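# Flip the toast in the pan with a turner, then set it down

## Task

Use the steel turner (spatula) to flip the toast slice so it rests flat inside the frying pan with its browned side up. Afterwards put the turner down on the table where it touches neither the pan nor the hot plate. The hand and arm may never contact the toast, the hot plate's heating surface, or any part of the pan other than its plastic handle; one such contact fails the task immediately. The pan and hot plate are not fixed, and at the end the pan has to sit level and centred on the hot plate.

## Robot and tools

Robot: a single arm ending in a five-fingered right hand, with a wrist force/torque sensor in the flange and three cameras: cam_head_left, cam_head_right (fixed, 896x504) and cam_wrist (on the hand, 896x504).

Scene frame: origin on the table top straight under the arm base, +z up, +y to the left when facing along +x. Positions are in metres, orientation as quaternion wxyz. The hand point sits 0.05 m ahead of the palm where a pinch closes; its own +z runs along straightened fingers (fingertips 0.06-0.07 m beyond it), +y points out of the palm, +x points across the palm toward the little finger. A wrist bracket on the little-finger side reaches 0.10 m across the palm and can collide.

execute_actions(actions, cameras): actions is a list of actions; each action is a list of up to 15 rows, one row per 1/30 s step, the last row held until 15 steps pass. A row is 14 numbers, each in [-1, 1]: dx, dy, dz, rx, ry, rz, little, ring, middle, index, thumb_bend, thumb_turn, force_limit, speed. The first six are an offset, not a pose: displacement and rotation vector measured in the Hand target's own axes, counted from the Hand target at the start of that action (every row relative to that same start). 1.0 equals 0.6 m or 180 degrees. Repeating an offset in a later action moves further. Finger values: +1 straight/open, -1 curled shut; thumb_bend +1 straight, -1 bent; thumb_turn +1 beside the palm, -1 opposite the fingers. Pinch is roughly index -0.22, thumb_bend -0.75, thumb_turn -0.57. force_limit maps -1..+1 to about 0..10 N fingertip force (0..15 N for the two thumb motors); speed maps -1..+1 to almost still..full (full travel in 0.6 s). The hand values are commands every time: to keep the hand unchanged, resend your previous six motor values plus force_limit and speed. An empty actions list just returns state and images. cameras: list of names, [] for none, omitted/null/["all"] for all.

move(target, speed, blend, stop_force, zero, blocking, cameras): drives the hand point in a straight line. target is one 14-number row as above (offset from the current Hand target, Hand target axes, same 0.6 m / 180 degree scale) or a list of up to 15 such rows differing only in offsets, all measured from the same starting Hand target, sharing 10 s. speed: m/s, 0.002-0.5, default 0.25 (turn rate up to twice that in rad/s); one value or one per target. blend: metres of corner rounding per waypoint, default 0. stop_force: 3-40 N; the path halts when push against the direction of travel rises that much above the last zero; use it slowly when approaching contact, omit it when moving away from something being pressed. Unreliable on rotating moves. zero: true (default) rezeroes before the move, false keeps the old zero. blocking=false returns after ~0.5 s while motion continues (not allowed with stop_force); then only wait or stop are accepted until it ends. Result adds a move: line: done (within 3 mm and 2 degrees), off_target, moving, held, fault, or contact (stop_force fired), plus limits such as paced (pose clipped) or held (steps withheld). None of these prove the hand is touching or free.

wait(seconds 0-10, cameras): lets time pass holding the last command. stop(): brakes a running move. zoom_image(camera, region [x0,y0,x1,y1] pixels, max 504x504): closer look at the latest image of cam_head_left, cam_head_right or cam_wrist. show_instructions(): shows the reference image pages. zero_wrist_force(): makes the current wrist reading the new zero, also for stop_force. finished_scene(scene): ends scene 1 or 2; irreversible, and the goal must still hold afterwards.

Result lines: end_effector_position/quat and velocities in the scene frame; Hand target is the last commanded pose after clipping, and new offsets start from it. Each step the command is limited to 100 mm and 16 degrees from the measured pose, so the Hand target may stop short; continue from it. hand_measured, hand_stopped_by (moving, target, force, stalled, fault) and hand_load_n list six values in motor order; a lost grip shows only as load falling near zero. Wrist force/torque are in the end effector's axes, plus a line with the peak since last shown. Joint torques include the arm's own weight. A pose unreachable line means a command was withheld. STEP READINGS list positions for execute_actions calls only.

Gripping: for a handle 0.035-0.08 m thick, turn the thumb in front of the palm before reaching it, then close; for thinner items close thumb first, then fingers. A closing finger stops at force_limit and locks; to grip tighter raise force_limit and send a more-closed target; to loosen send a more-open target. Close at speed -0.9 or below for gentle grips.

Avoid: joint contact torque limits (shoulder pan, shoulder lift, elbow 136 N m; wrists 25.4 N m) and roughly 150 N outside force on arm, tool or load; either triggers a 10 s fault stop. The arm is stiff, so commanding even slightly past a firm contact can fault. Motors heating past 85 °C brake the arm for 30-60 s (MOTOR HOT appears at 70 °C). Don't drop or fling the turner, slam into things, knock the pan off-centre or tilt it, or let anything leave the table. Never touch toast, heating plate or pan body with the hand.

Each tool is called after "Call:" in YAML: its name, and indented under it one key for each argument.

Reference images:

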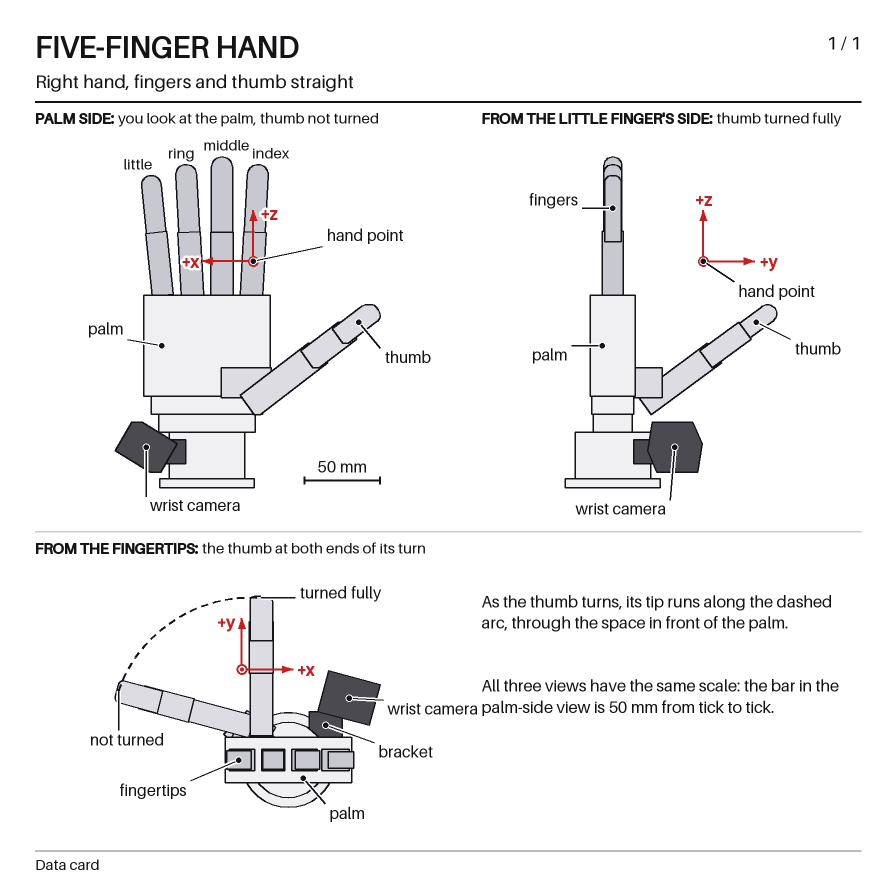

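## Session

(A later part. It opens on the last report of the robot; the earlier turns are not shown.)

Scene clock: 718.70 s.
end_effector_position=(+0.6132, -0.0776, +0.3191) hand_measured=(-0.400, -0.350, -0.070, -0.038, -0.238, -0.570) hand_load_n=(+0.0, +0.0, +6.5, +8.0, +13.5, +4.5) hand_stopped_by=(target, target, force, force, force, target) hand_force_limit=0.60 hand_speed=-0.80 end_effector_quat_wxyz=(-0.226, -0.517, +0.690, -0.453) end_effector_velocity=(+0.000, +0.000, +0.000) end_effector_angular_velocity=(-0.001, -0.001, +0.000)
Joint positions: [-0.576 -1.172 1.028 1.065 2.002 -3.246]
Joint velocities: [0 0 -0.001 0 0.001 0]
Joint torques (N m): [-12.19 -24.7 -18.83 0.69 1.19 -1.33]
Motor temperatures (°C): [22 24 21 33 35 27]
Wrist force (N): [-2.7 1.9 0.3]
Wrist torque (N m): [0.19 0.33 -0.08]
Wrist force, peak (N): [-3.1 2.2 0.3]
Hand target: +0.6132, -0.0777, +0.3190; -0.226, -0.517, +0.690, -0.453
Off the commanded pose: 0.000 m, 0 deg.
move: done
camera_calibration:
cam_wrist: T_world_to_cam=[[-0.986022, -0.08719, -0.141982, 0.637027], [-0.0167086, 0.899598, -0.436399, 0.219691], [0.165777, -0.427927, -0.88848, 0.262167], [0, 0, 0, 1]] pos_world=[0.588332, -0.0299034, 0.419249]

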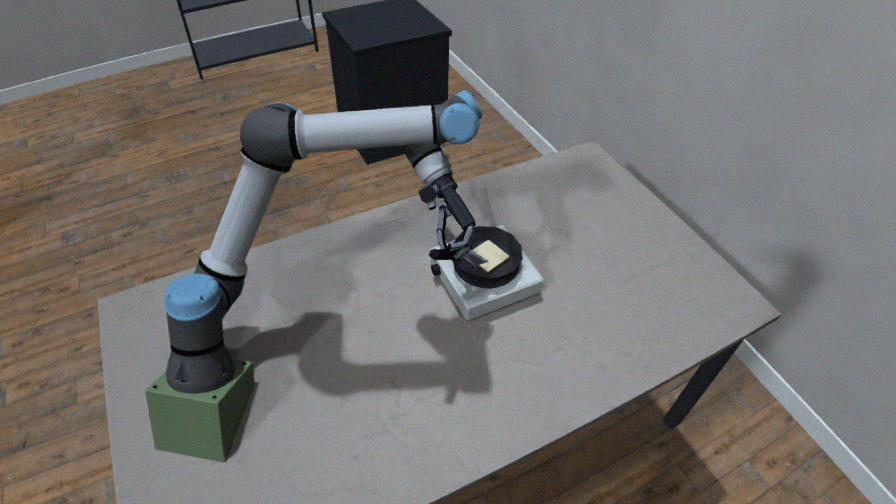

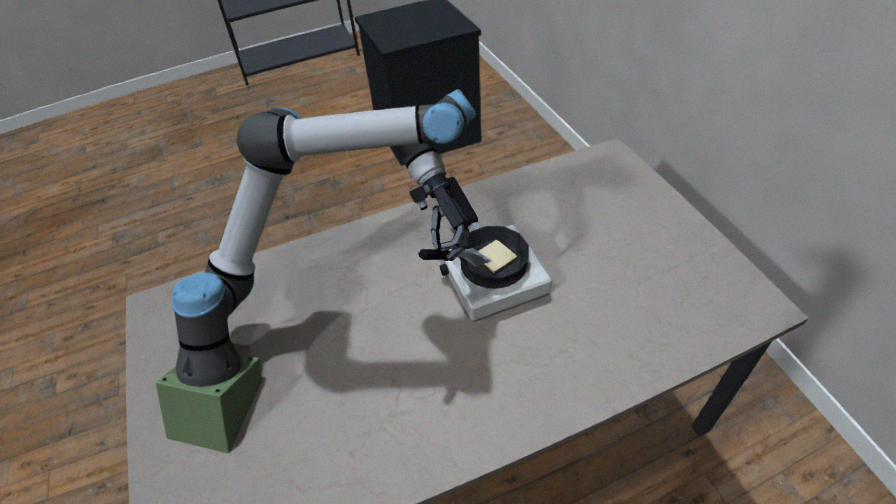

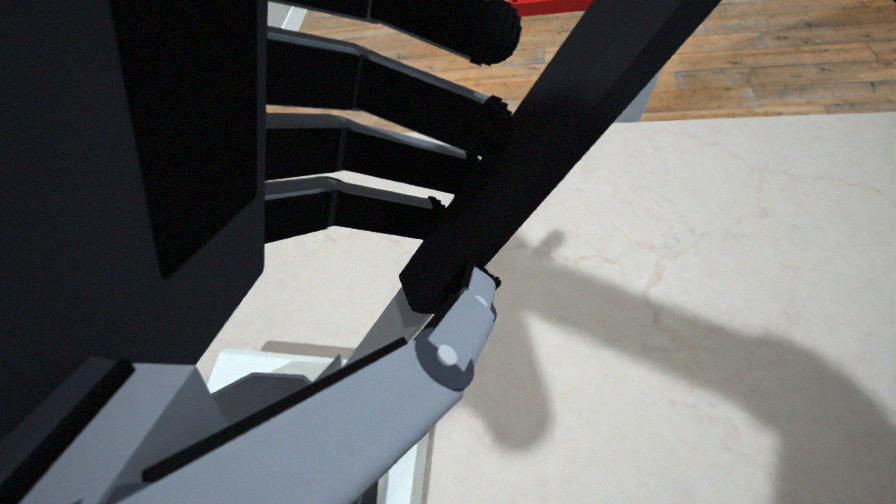

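Call:
move:
  target: [-0.0593,-0.0118,0.017,-0.0115,0.0225,-0.0365,-0.4,-0.35,-0.35,-0.5,-0.95,-0.57,0.6,-0.8]
  speed: 0.06
  stop_force: 4

Call:
zoom_image:
  camera: "cam_head_left"
  region: [430, 210, 550, 290]

Call:
zoom_image:
  camera: "cam_head_right"
  region: [440, 210, 560, 290]

Scene clock: 728.53 s.
end_effector_position=(+0.6342, -0.0687, +0.2890) hand_measured=(-0.400, -0.350, -0.070, -0.038, -0.238, -0.570) hand_load_n=(+0.0, +0.0, +6.5, +8.0, +13.0, +4.5) hand_stopped_by=(target, target, force, force, force, target) hand_force_limit=0.60 hand_speed=-0.80 end_effector_quat_wxyz=(-0.286, -0.535, +0.659, -0.445) end_effector_velocity=(+0.000, +0.000, +0.000) end_effector_angular_velocity=(+0.000, +0.000, +0.000)
Joint positions: [-0.475 -1.036 0.897 1.136 2.134 -3.252]
Joint velocities: [0 0 0 0 0 0]
Joint torques (N m): [-25.16 -54.21 -10.93 -0.78 2.95 1.96]
Motor temperatures (°C): [22 24 21 33 35 27]
Wrist force (N): [-3.0 1.7 0.0]
Wrist torque (N m): [0.21 0.31 -0.14]
Wrist force, peak (N): [-3.4 1.5 0.2]
Hand target: +0.6342, -0.0687, +0.2890; -0.286, -0.535, +0.659, -0.445
Off the commanded pose: 0.000 m, 0 deg.
move: done
camera_calibration:
cam_wrist: T_world_to_cam=[[-0.99556, -0.092807, -0.0157166, 0.623472], [-0.0730678, 0.867222, -0.492532, 0.248695], [0.0593402, -0.489197, -0.870152, 0.293777], [0, 0, 0, 1]] pos_world=[0.621443, -0.0140961, 0.38792]

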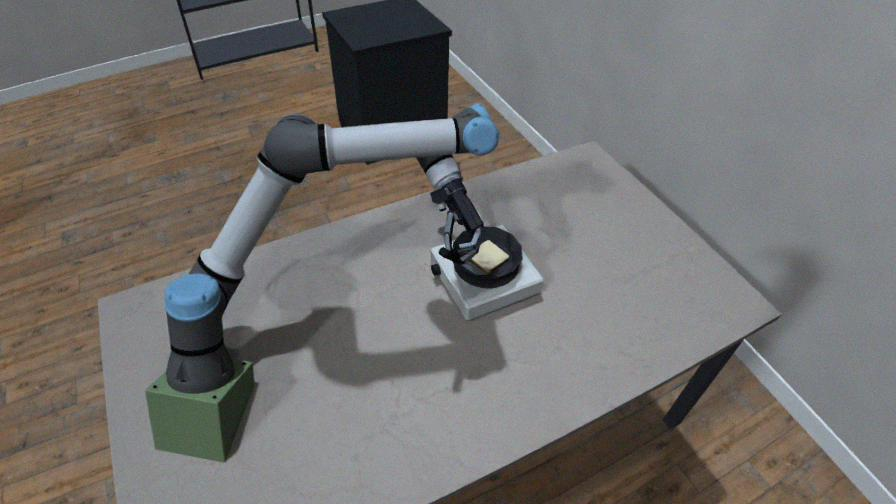

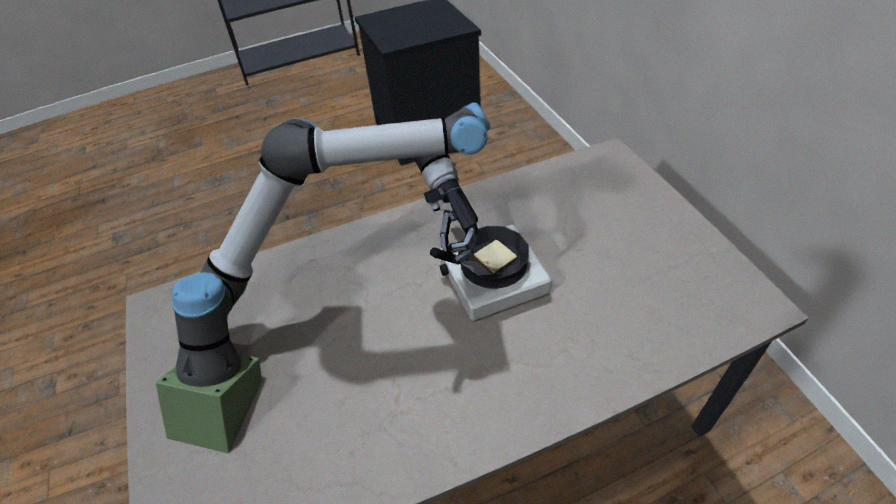

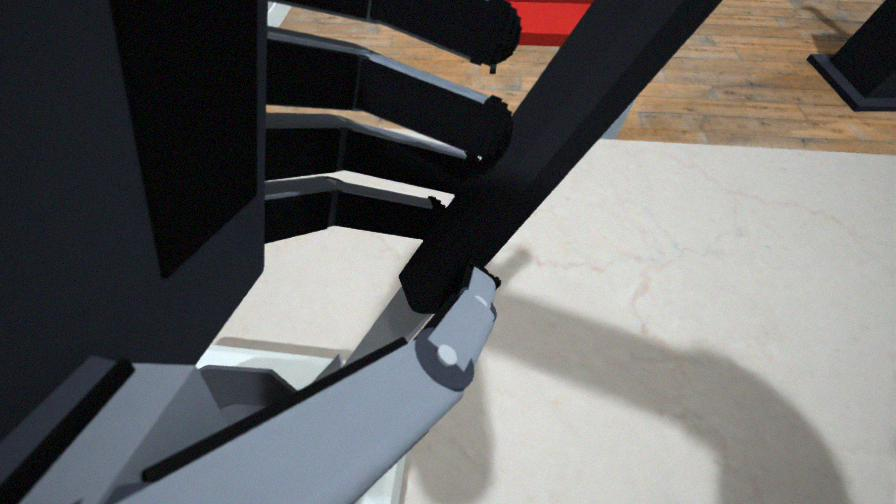

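Scaled by 4.200.

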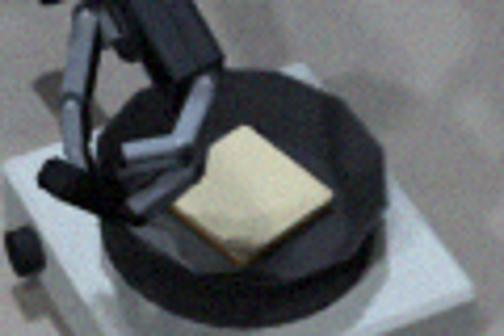

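Scaled by 4.200.

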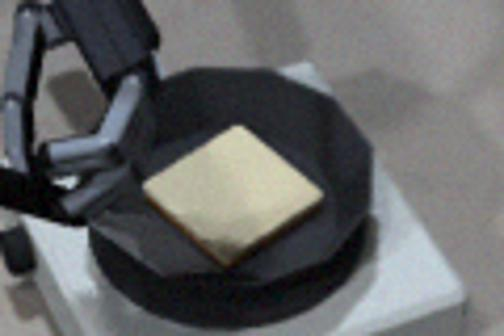

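Call:
zoom_image:
  camera: "cam_head_left"
  region: [455, 235, 505, 275]

Call:
zoom_image:
  camera: "cam_head_right"
  region: [455, 235, 515, 280]

Scaled by 10.080.

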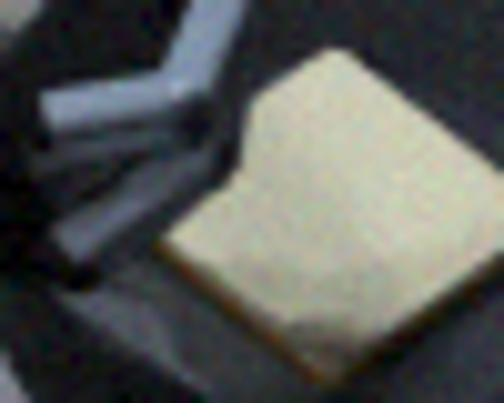

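Scaled by 8.400.

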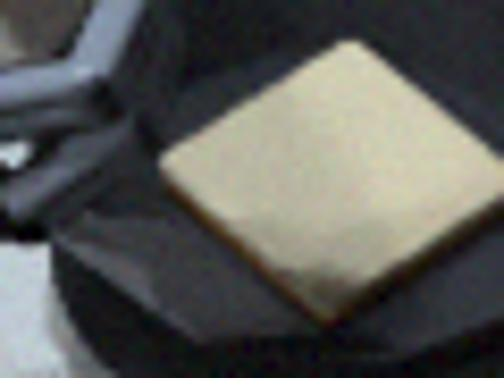

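Call:
move:
  target: [-0.0258,-0.0414,-0.0122,0,0,0,-0.4,-0.35,-0.35,-0.5,-0.95,-0.57,0.6,-0.8]
  speed: 0.04
  stop_force: 6

Call:
zoom_image:
  camera: "cam_head_left"
  region: [440, 220, 530, 290]

Call:
zoom_image:
  camera: "cam_head_right"
  region: [450, 220, 540, 290]

Scene clock: 736.57 s.
end_effector_position=(+0.6614, -0.0560, +0.2861) hand_measured=(-0.400, -0.350, -0.070, -0.038, -0.238, -0.570) hand_load_n=(+0.0, +0.0, +6.5, +8.0, +13.5, +4.5) hand_stopped_by=(target, target, force, force, force, target) hand_force_limit=0.60 hand_speed=-0.80 end_effector_quat_wxyz=(-0.286, -0.535, +0.659, -0.445) end_effector_velocity=(+0.000, +0.000, +0.000) end_effector_angular_velocity=(+0.000, +0.002, -0.001)
Joint positions: [-0.44 -0.944 0.73 1.231 2.153 -3.216]
Joint velocities: [0 0.001 0.001 0 0.001 0]
Joint torques (N m): [-25.07 -56.96 -24.64 -0.64 0.47 -2.19]
Motor temperatures (°C): [22 24 21 33 35 27]
Wrist force (N): [-2.5 1.4 -0.2]
Wrist torque (N m): [0.18 0.30 -0.10]
Wrist force, peak (N): [-3.1 1.9 0.1]
Hand target: +0.6614, -0.0560, +0.2861; -0.286, -0.535, +0.659, -0.445
Off the commanded pose: 0.000 m, 0 deg.
move: done
camera_calibration:
cam_wrist: T_world_to_cam=[[-0.995561, -0.0927963, -0.0157262, 0.651633], [-0.073055, 0.867234, -0.492512, 0.238149], [0.0593416, -0.489177, -0.870163, 0.295813], [0, 0, 0, 1]] pos_world=[0.648584, -0.00135639, 0.384945]

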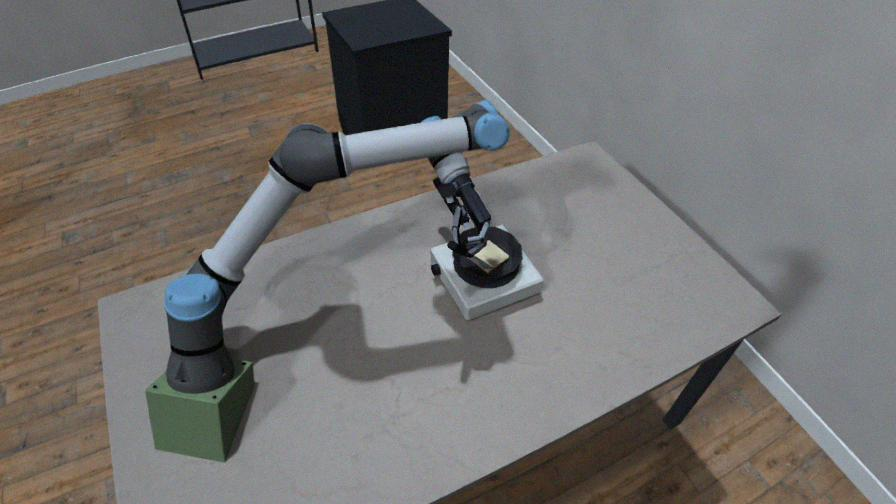

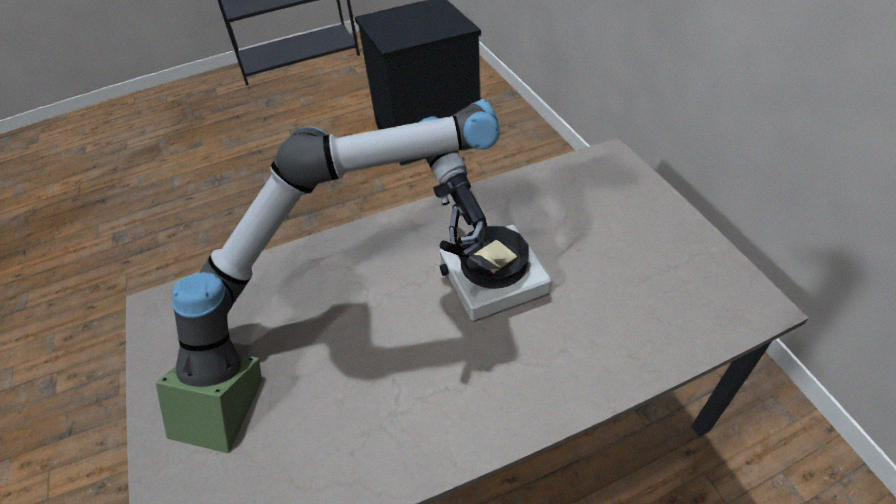

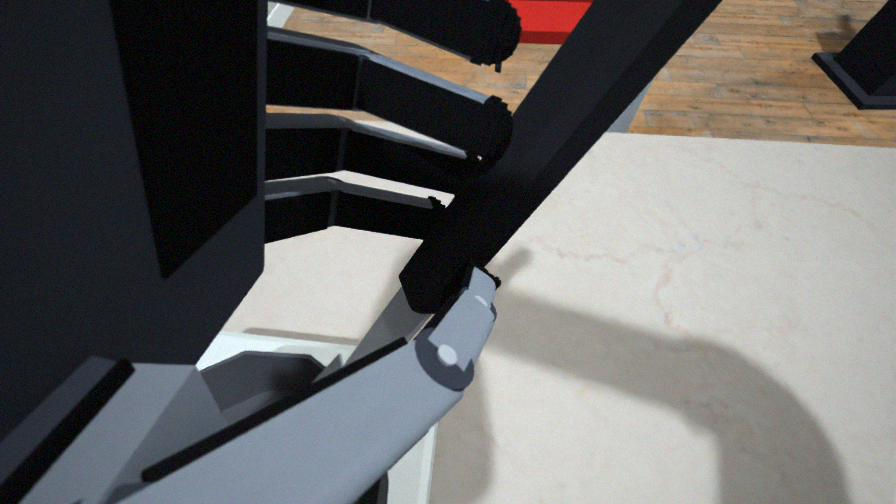

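Scaled by 5.600.

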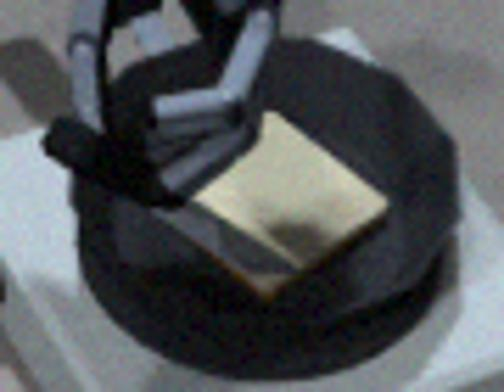

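Scaled by 5.600.

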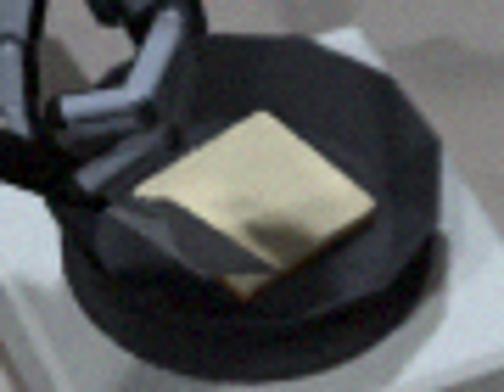

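Call:
move:
  target: [0.0237,0.0471,0.0158,0,0,0,-0.4,-0.35,-0.35,-0.5,-0.95,-0.57,0.6,-0.8]
  speed: 0.06
  cameras: []

Call:
move:
  target: [-0.0213,0.007,0.011,0,0,0,-0.4,-0.35,-0.35,-0.5,-0.95,-0.57,0.6,-0.8]
  speed: 0.015
  stop_force: 3
  cameras: ["cam_head_right","cam_head_left"]

Call:
zoom_image:
  camera: "cam_head_right"
  region: [450, 220, 540, 290]

Call:
zoom_image:
  camera: "cam_head_left"
  region: [440, 220, 530, 290]

Scene clock: 743.40 s.
end_effector_position=(+0.6315, -0.0700, +0.2861) hand_measured=(-0.400, -0.350, -0.070, -0.038, -0.238, -0.570) hand_load_n=(+0.0, +0.0, +6.5, +8.0, +13.0, +4.5) hand_stopped_by=(target, target, force, force, force, target) hand_force_limit=0.60 hand_speed=-0.80 end_effector_quat_wxyz=(-0.285, -0.535, +0.659, -0.445) end_effector_velocity=(+0.000, +0.000, +0.000) end_effector_angular_velocity=(+0.001, +0.001, +0.000)
Joint positions: [-0.476 -1.043 0.918 1.122 2.134 -3.253]
Joint velocities: [0 0 0.001 -0.001 0 -0.001]
Joint torques (N m): [-10.73 -36.23 -11.28 3.11 3.06 2.2]
Motor temperatures (°C): [22 24 21 33 35 27]
Wrist force (N): [-2.9 1.6 0.0]
Wrist torque (N m): [0.18 0.27 -0.15]
Wrist force, peak (N): [-2.7 2.4 0.4]
Hand target: +0.6315, -0.0700, +0.2860; -0.286, -0.535, +0.659, -0.445
Off the commanded pose: 0.000 m, 0 deg.
move: done
No camera images: "cameras" was empty.

Scene clock: 745.50 s.
end_effector_position=(+0.6315, -0.0700, +0.2711) hand_measured=(-0.400, -0.350, -0.070, -0.038, -0.238, -0.570) hand_load_n=(+0.0, +0.0, +9.5, +6.5, +14.5, +1.5) hand_stopped_by=(target, target, force, force, force, target) hand_force_limit=0.60 hand_speed=-0.80 end_effector_quat_wxyz=(-0.286, -0.535, +0.659, -0.445) end_effector_velocity=(+0.000, +0.000, +0.000) end_effector_angular_velocity=(+0.000, +0.000, +0.001)
Joint positions: [-0.462 -1.035 0.942 1.098 2.141 -3.24]
Joint velocities: [0 0 -0.001 0.001 0 0]
Joint torques (N m): [-25.11 -50.2 -23.42 4.1 0.59 -2.1]
Motor temperatures (°C): [22 24 21 33 35 27]
Wrist force (N): [-2.8 0.9 -0.4]
Wrist torque (N m): [0.22 0.11 -0.03]
Wrist force, peak (N): [-2.9 1.8 -0.2]
Hand target: +0.6315, -0.0700, +0.2711; -0.286, -0.535, +0.659, -0.445
Off the commanded pose: 0.000 m, 0 deg.
move: done
Images, in order (width x height): cam_head_left 896x504, cam_head_right 896x504.

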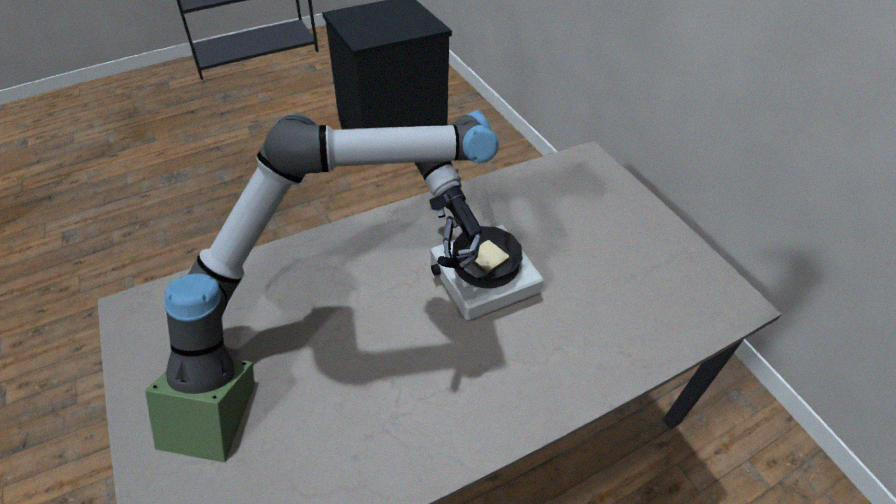

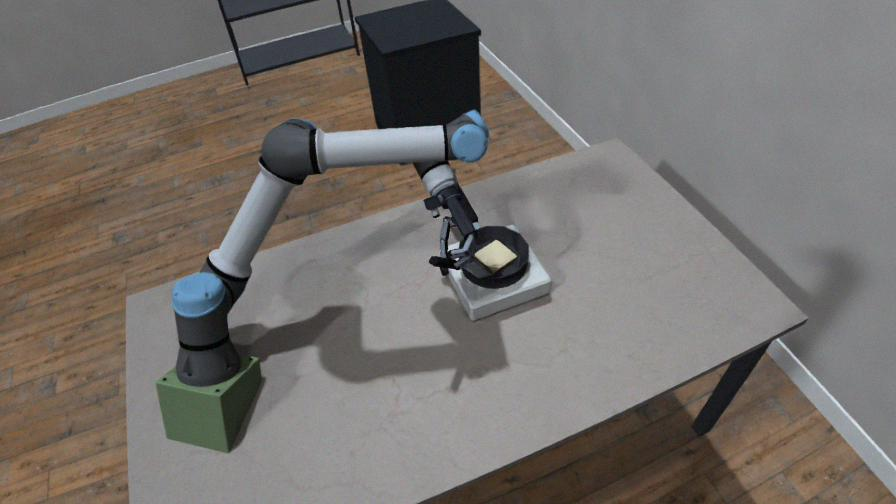

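Scaled by 5.600.

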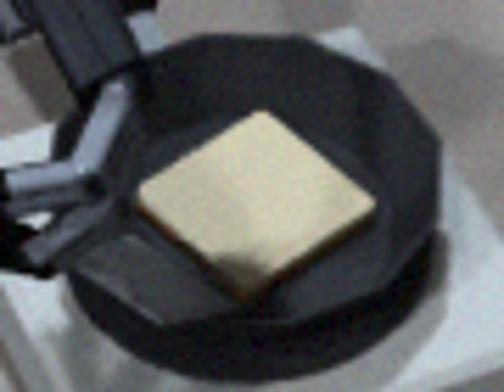

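Scaled by 5.600.

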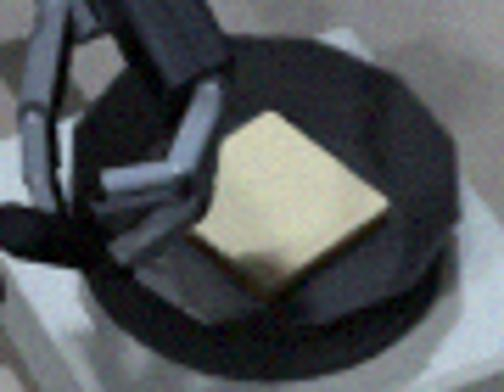

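Call:
move:
  target: [-0.0287,-0.0571,-0.0192,0,0,0,-0.4,-0.35,-0.35,-0.5,-0.95,-0.57,0.6,-0.8]
  speed: 0.03
  stop_force: 8
  cameras: ["cam_head_right","cam_head_left"]

Call:
zoom_image:
  camera: "cam_head_right"
  region: [450, 220, 540, 290]

Call:
zoom_image:
  camera: "cam_head_left"
  region: [440, 220, 530, 290]

Scene clock: 750.50 s.
end_effector_position=(+0.6677, -0.0530, +0.2711) hand_measured=(-0.400, -0.350, -0.070, -0.038, -0.238, -0.570) hand_load_n=(+0.0, -0.5, +6.0, +8.0, +14.0, +4.0) hand_stopped_by=(target, target, force, force, force, target) hand_force_limit=0.60 hand_speed=-0.80 end_effector_quat_wxyz=(-0.286, -0.535, +0.659, -0.445) end_effector_velocity=(+0.000, +0.000, +0.000) end_effector_angular_velocity=(+0.000, -0.002, +0.000)
Joint positions: [-0.42 -0.916 0.713 1.231 2.163 -3.197]
Joint velocities: [0 0 -0.001 -0.001 0 0]
Joint torques (N m): [-25.86 -58.8 -24.34 -0.61 0.52 -2.26]
Motor temperatures (°C): [22 24 21 33 35 27]
Wrist force (N): [-2.5 1.8 0.4]
Wrist torque (N m): [0.21 0.29 -0.09]
Wrist force, peak (N): [-2.9 1.6 0.6]
Hand target: +0.6677, -0.0530, +0.2711; -0.286, -0.535, +0.659, -0.445
Off the commanded pose: 0.000 m, 0 deg.
move: done
Images, in order (width x height): cam_head_left 896x504, cam_head_right 896x504.

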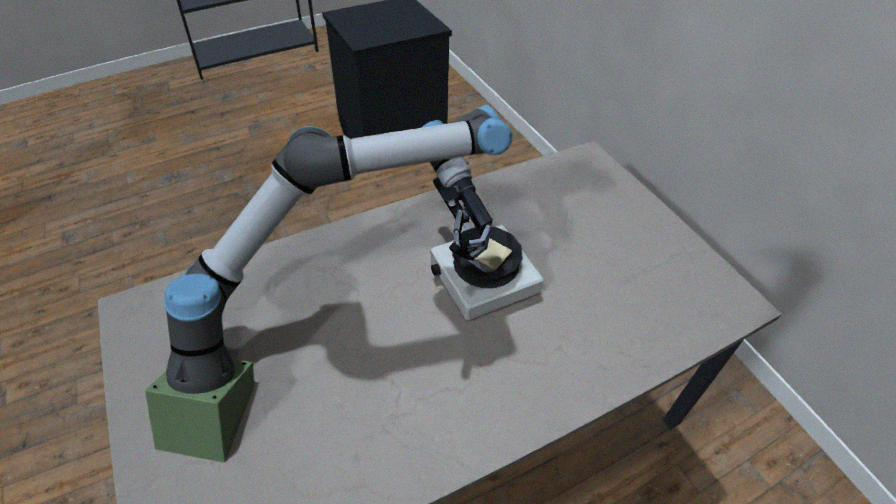

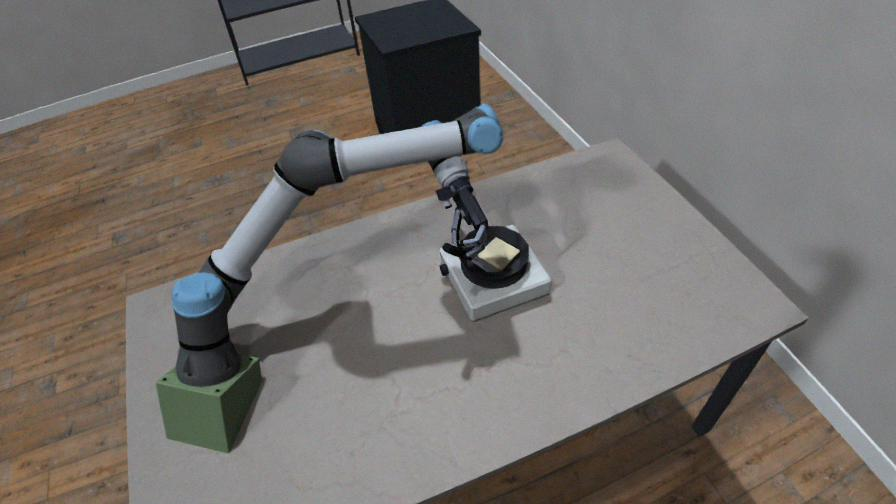

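Scaled by 5.600.

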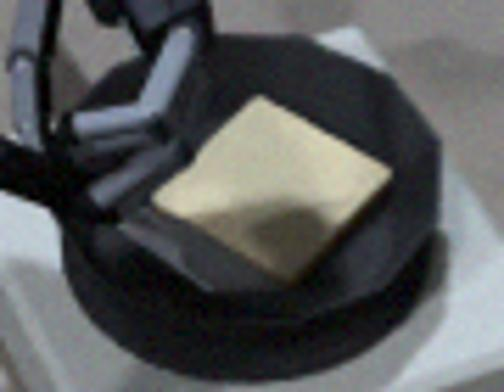

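Scaled by 5.600.

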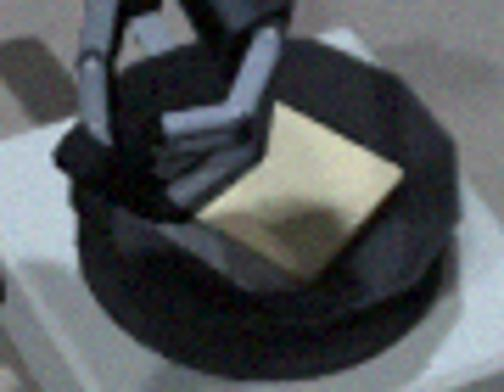

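Call:
move:
  target: [-0.0215,-0.0428,-0.0144,0,0,0,-0.4,-0.35,-0.35,-0.5,-0.95,-0.57,0.6,-0.8]
  speed: 0.03
  stop_force: 8
  cameras: ["cam_head_right","cam_head_left"]

Call:
zoom_image:
  camera: "cam_head_right"
  region: [450, 220, 540, 290]

Call:
zoom_image:
  camera: "cam_head_left"
  region: [440, 220, 530, 290]

Scene clock: 755.07 s.
end_effector_position=(+0.6948, -0.0403, +0.2711) hand_measured=(-0.400, -0.350, -0.070, -0.038, -0.238, -0.570) hand_load_n=(+0.0, +0.0, +6.5, +8.0, +13.5, +4.0) hand_stopped_by=(target, target, force, force, force, target) hand_force_limit=0.60 hand_speed=-0.80 end_effector_quat_wxyz=(-0.286, -0.535, +0.659, -0.445) end_effector_velocity=(+0.000, +0.000, +0.000) end_effector_angular_velocity=(+0.000, +0.002, +0.000)
Joint positions: [-0.392 -0.797 0.477 1.364 2.177 -3.167]
Joint velocities: [0 0 -0.001 0.001 0 -0.001]
Joint torques (N m): [-27.75 -62.35 -24.07 -0.5 0.51 -2.33]
Motor temperatures (°C): [22 24 21 33 35 27]
Wrist force (N): [-3.1 1.5 0.0]
Wrist torque (N m): [0.15 0.38 -0.10]
Wrist force, peak (N): [-3.1 2.0 -0.1]
Hand target: +0.6948, -0.0403, +0.2711; -0.286, -0.535, +0.659, -0.445
Off the commanded pose: 0.000 m, 0 deg.
move: done
Images, in order (width x height): cam_head_left 896x504, cam_head_right 896x504.

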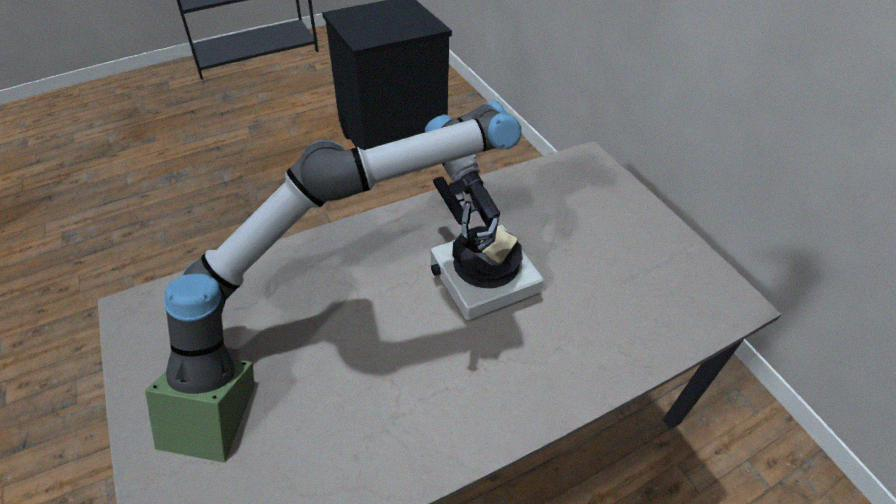

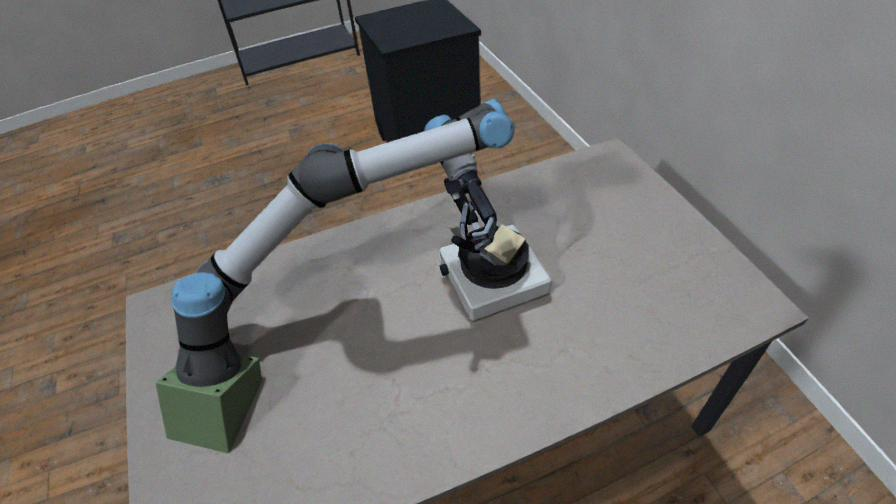

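Scaled by 5.600.

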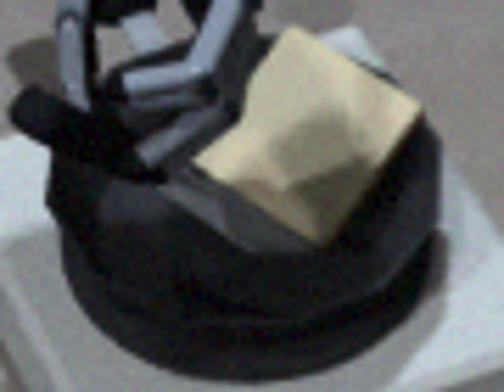

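Scaled by 5.600.

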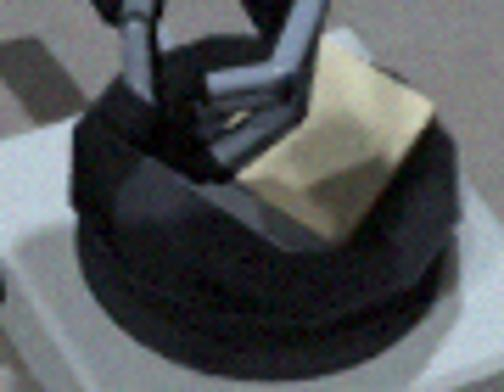

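Call:
move:
  target: [0.0108,0.0214,0.0072,0,0,0,-0.4,-0.35,-0.35,-0.5,-0.95,-0.57,0.6,-0.8]
  speed: 0.01
  cameras: ["cam_head_right","cam_head_left"]

Call:
zoom_image:
  camera: "cam_head_right"
  region: [450, 220, 540, 290]

Call:
zoom_image:
  camera: "cam_head_left"
  region: [440, 220, 530, 290]

Scene clock: 760.30 s.
end_effector_position=(+0.6813, -0.0467, +0.2713) hand_measured=(-0.400, -0.350, -0.070, -0.038, -0.238, -0.570) hand_load_n=(+0.0, +0.0, +6.5, +8.0, +13.5, +4.0) hand_stopped_by=(target, target, force, force, force, target) hand_force_limit=0.60 hand_speed=-0.80 end_effector_quat_wxyz=(-0.285, -0.535, +0.659, -0.445) end_effector_velocity=(+0.001, +0.001, +0.001) end_effector_angular_velocity=(+0.000, -0.001, +0.001)
Joint positions: [-0.406 -0.862 0.607 1.292 2.17 -3.182]
Joint velocities: [0 0 -0.004 0.002 -0.001 0]
Joint torques (N m): [-17.49 -38.02 -23.42 3.82 1.14 -1.01]
Motor temperatures (°C): [22 24 21 33 35 27]
Wrist force (N): [-3.1 1.4 0.0]
Wrist torque (N m): [0.12 0.36 -0.09]
Wrist force, peak (N): [-3.4 1.4 -0.2]
Hand target: +0.6813, -0.0467, +0.2711; -0.286, -0.535, +0.659, -0.445
Off the commanded pose: 0.000 m, 0 deg.
move: done
Images, in order (width x height): cam_head_left 896x504, cam_head_right 896x504.

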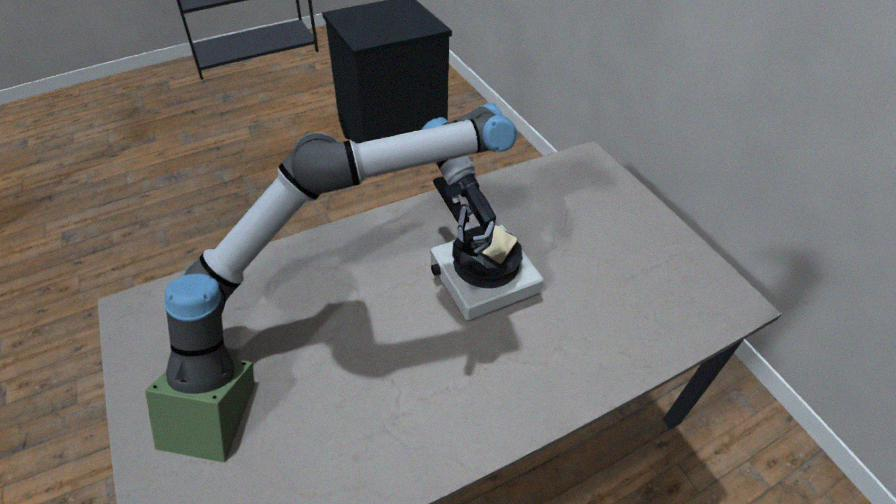

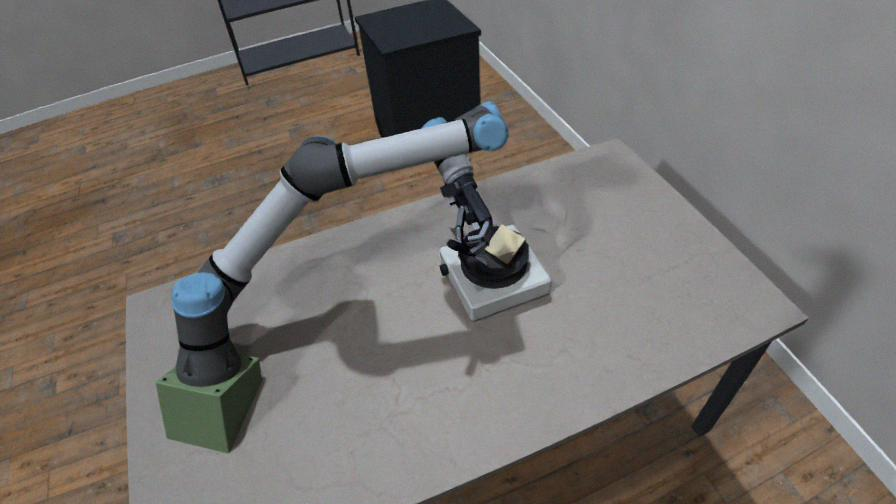

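Scaled by 5.600.

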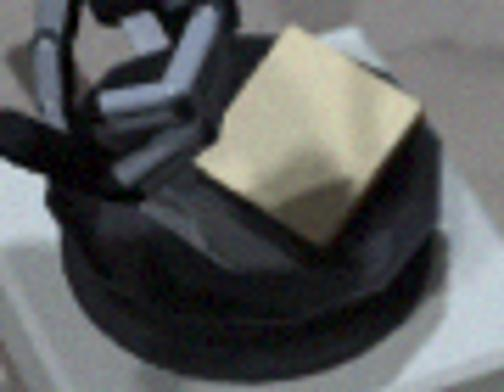

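Scaled by 5.600.

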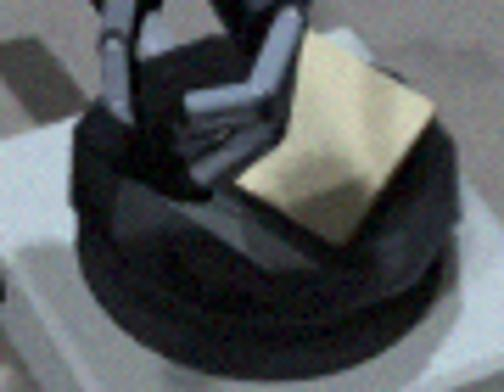

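Call:
move:
  target: [0.0143,0.0285,0.0096,0,0,0,-0.4,-0.35,-0.35,-0.5,-0.95,-0.57,0.6,-0.8]
  speed: 0.015
  cameras: ["cam_head_right","cam_head_left"]

Call:
zoom_image:
  camera: "cam_head_right"
  region: [450, 220, 540, 290]

Scene clock: 764.17 s.
end_effector_position=(+0.6633, -0.0552, +0.2712) hand_measured=(-0.400, -0.350, -0.070, -0.038, -0.238, -0.570) hand_load_n=(+0.0, -0.5, +6.5, +8.5, +13.5, +4.0) hand_stopped_by=(target, target, force, force, force, target) hand_force_limit=0.60 hand_speed=-0.80 end_effector_quat_wxyz=(-0.285, -0.535, +0.659, -0.445) end_effector_velocity=(+0.000, +0.000, +0.001) end_effector_angular_velocity=(+0.000, +0.001, +0.000)
Joint positions: [-0.425 -0.933 0.745 1.213 2.16 -3.202]
Joint velocities: [0 0.002 -0.004 0.003 0 0]
Joint torques (N m): [-13.91 -36.14 -22.03 3.73 1.66 -0.23]
Motor temperatures (°C): [22 24 21 33 35 27]
Wrist force (N): [-2.9 1.2 -0.2]
Wrist torque (N m): [0.15 0.34 -0.12]
Wrist force, peak (N): [-3.2 1.8 0.0]
Hand target: +0.6632, -0.0551, +0.2711; -0.286, -0.535, +0.659, -0.445
Off the commanded pose: 0.000 m, 0 deg.
move: done
Images, in order (width x height): cam_head_left 896x504, cam_head_right 896x504.

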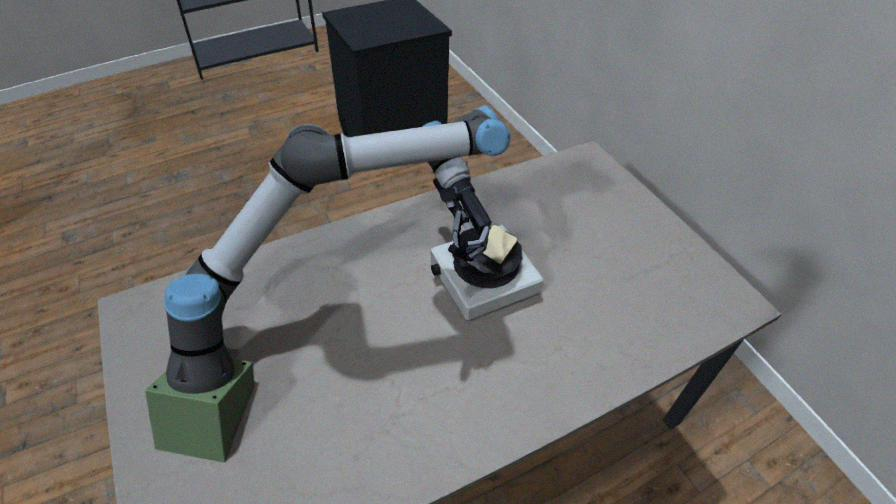

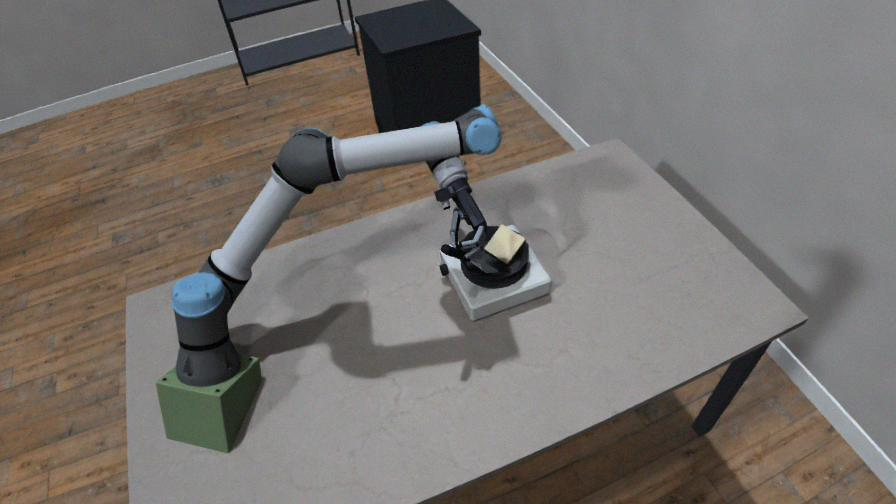

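Scaled by 5.600.

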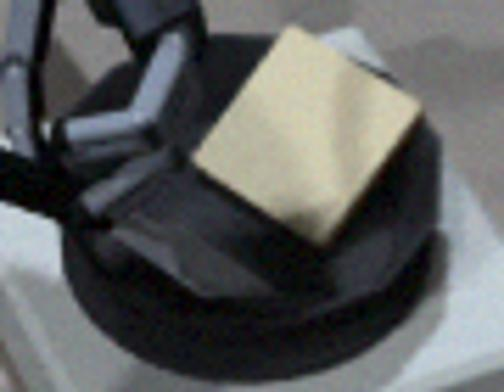

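Call:
move:
  target: [0.1993,0.0007,-0.0688,0,0,0,-0.4,-0.35,-0.35,-0.5,-0.95,-0.57,0.6,-0.8]
  speed: 0.08

Call:
zoom_image:
  camera: "cam_head_right"
  region: [450, 210, 550, 290]

Call:
zoom_image:
  camera: "cam_head_left"
  region: [440, 210, 540, 290]

Scene clock: 769.00 s.
end_effector_position=(+0.6270, -0.0721, +0.3912) hand_measured=(-0.400, -0.350, -0.070, -0.038, -0.238, -0.570) hand_load_n=(+0.0, -0.5, +6.5, +8.0, +13.5, +4.0) hand_stopped_by=(target, target, force, force, force, target) hand_force_limit=0.60 hand_speed=-0.80 end_effector_quat_wxyz=(-0.286, -0.535, +0.659, -0.445) end_effector_velocity=(+0.001, -0.001, -0.002) end_effector_angular_velocity=(-0.001, -0.003, -0.001)
Joint positions: [-0.578 -1.064 0.702 1.31 2.076 -3.351]
Joint velocities: [0.002 0.001 0.004 -0.005 0.002 0.004]
Joint torques (N m): [-11.28 -27.45 -8.74 -1.02 3.53 2.19]
Motor temperatures (°C): [22 24 21 33 35 27]
Wrist force (N): [-3.0 1.4 0.5]
Wrist torque (N m): [0.16 0.34 -0.07]
Wrist force, peak (N): [-3.7 1.4 0.3]
Hand target: +0.6270, -0.0722, +0.3911; -0.286, -0.535, +0.659, -0.445
Off the commanded pose: 0.000 m, 0 deg.
move: done
camera_calibration:
cam_wrist: T_world_to_cam=[[-0.995551, -0.092904, -0.0156898, 0.617519], [-0.0731609, 0.867177, -0.492597, 0.301486], [0.05937, -0.489257, -0.870116, 0.381422], [0, 0, 0, 1]] pos_world=[0.614184, -0.0174579, 0.490081]

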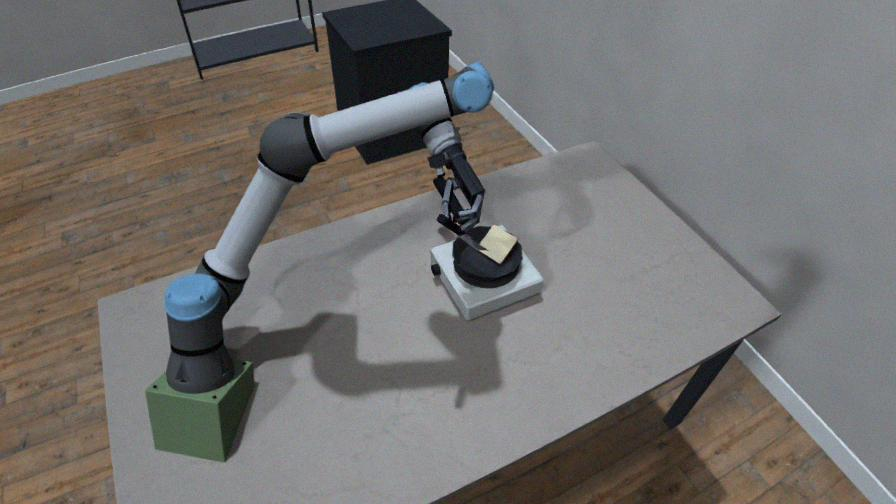

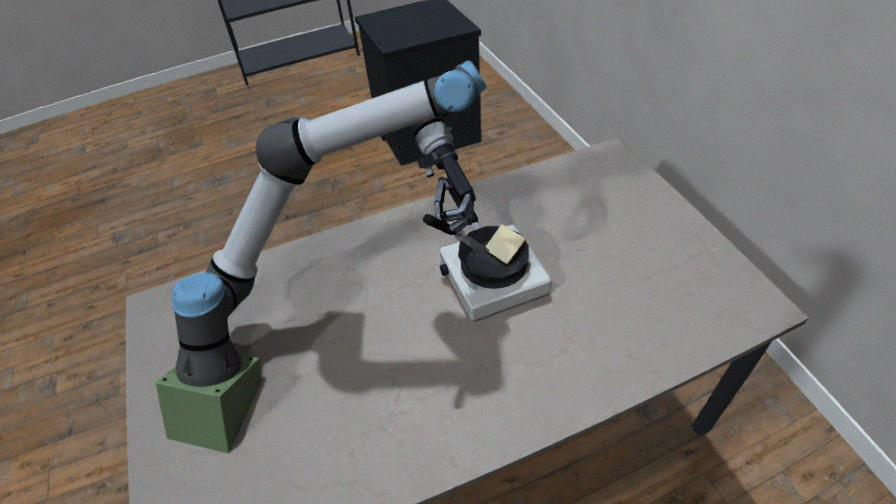

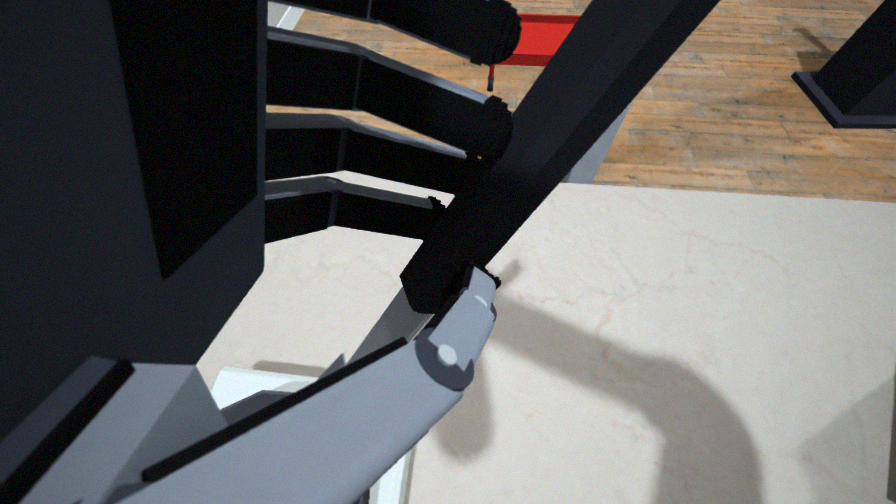

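Scaled by 5.040.

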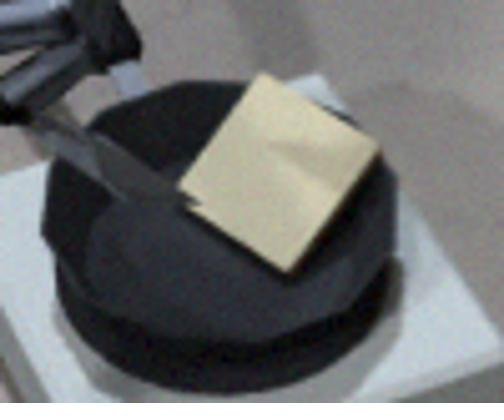

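Scaled by 5.040.

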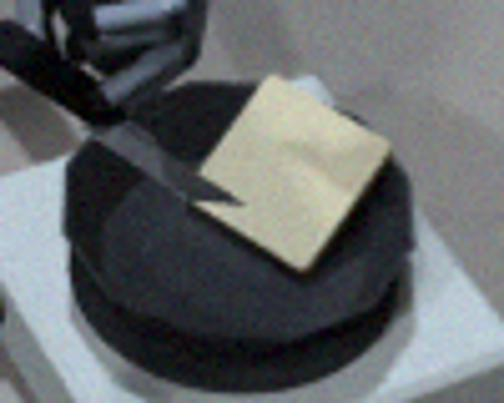

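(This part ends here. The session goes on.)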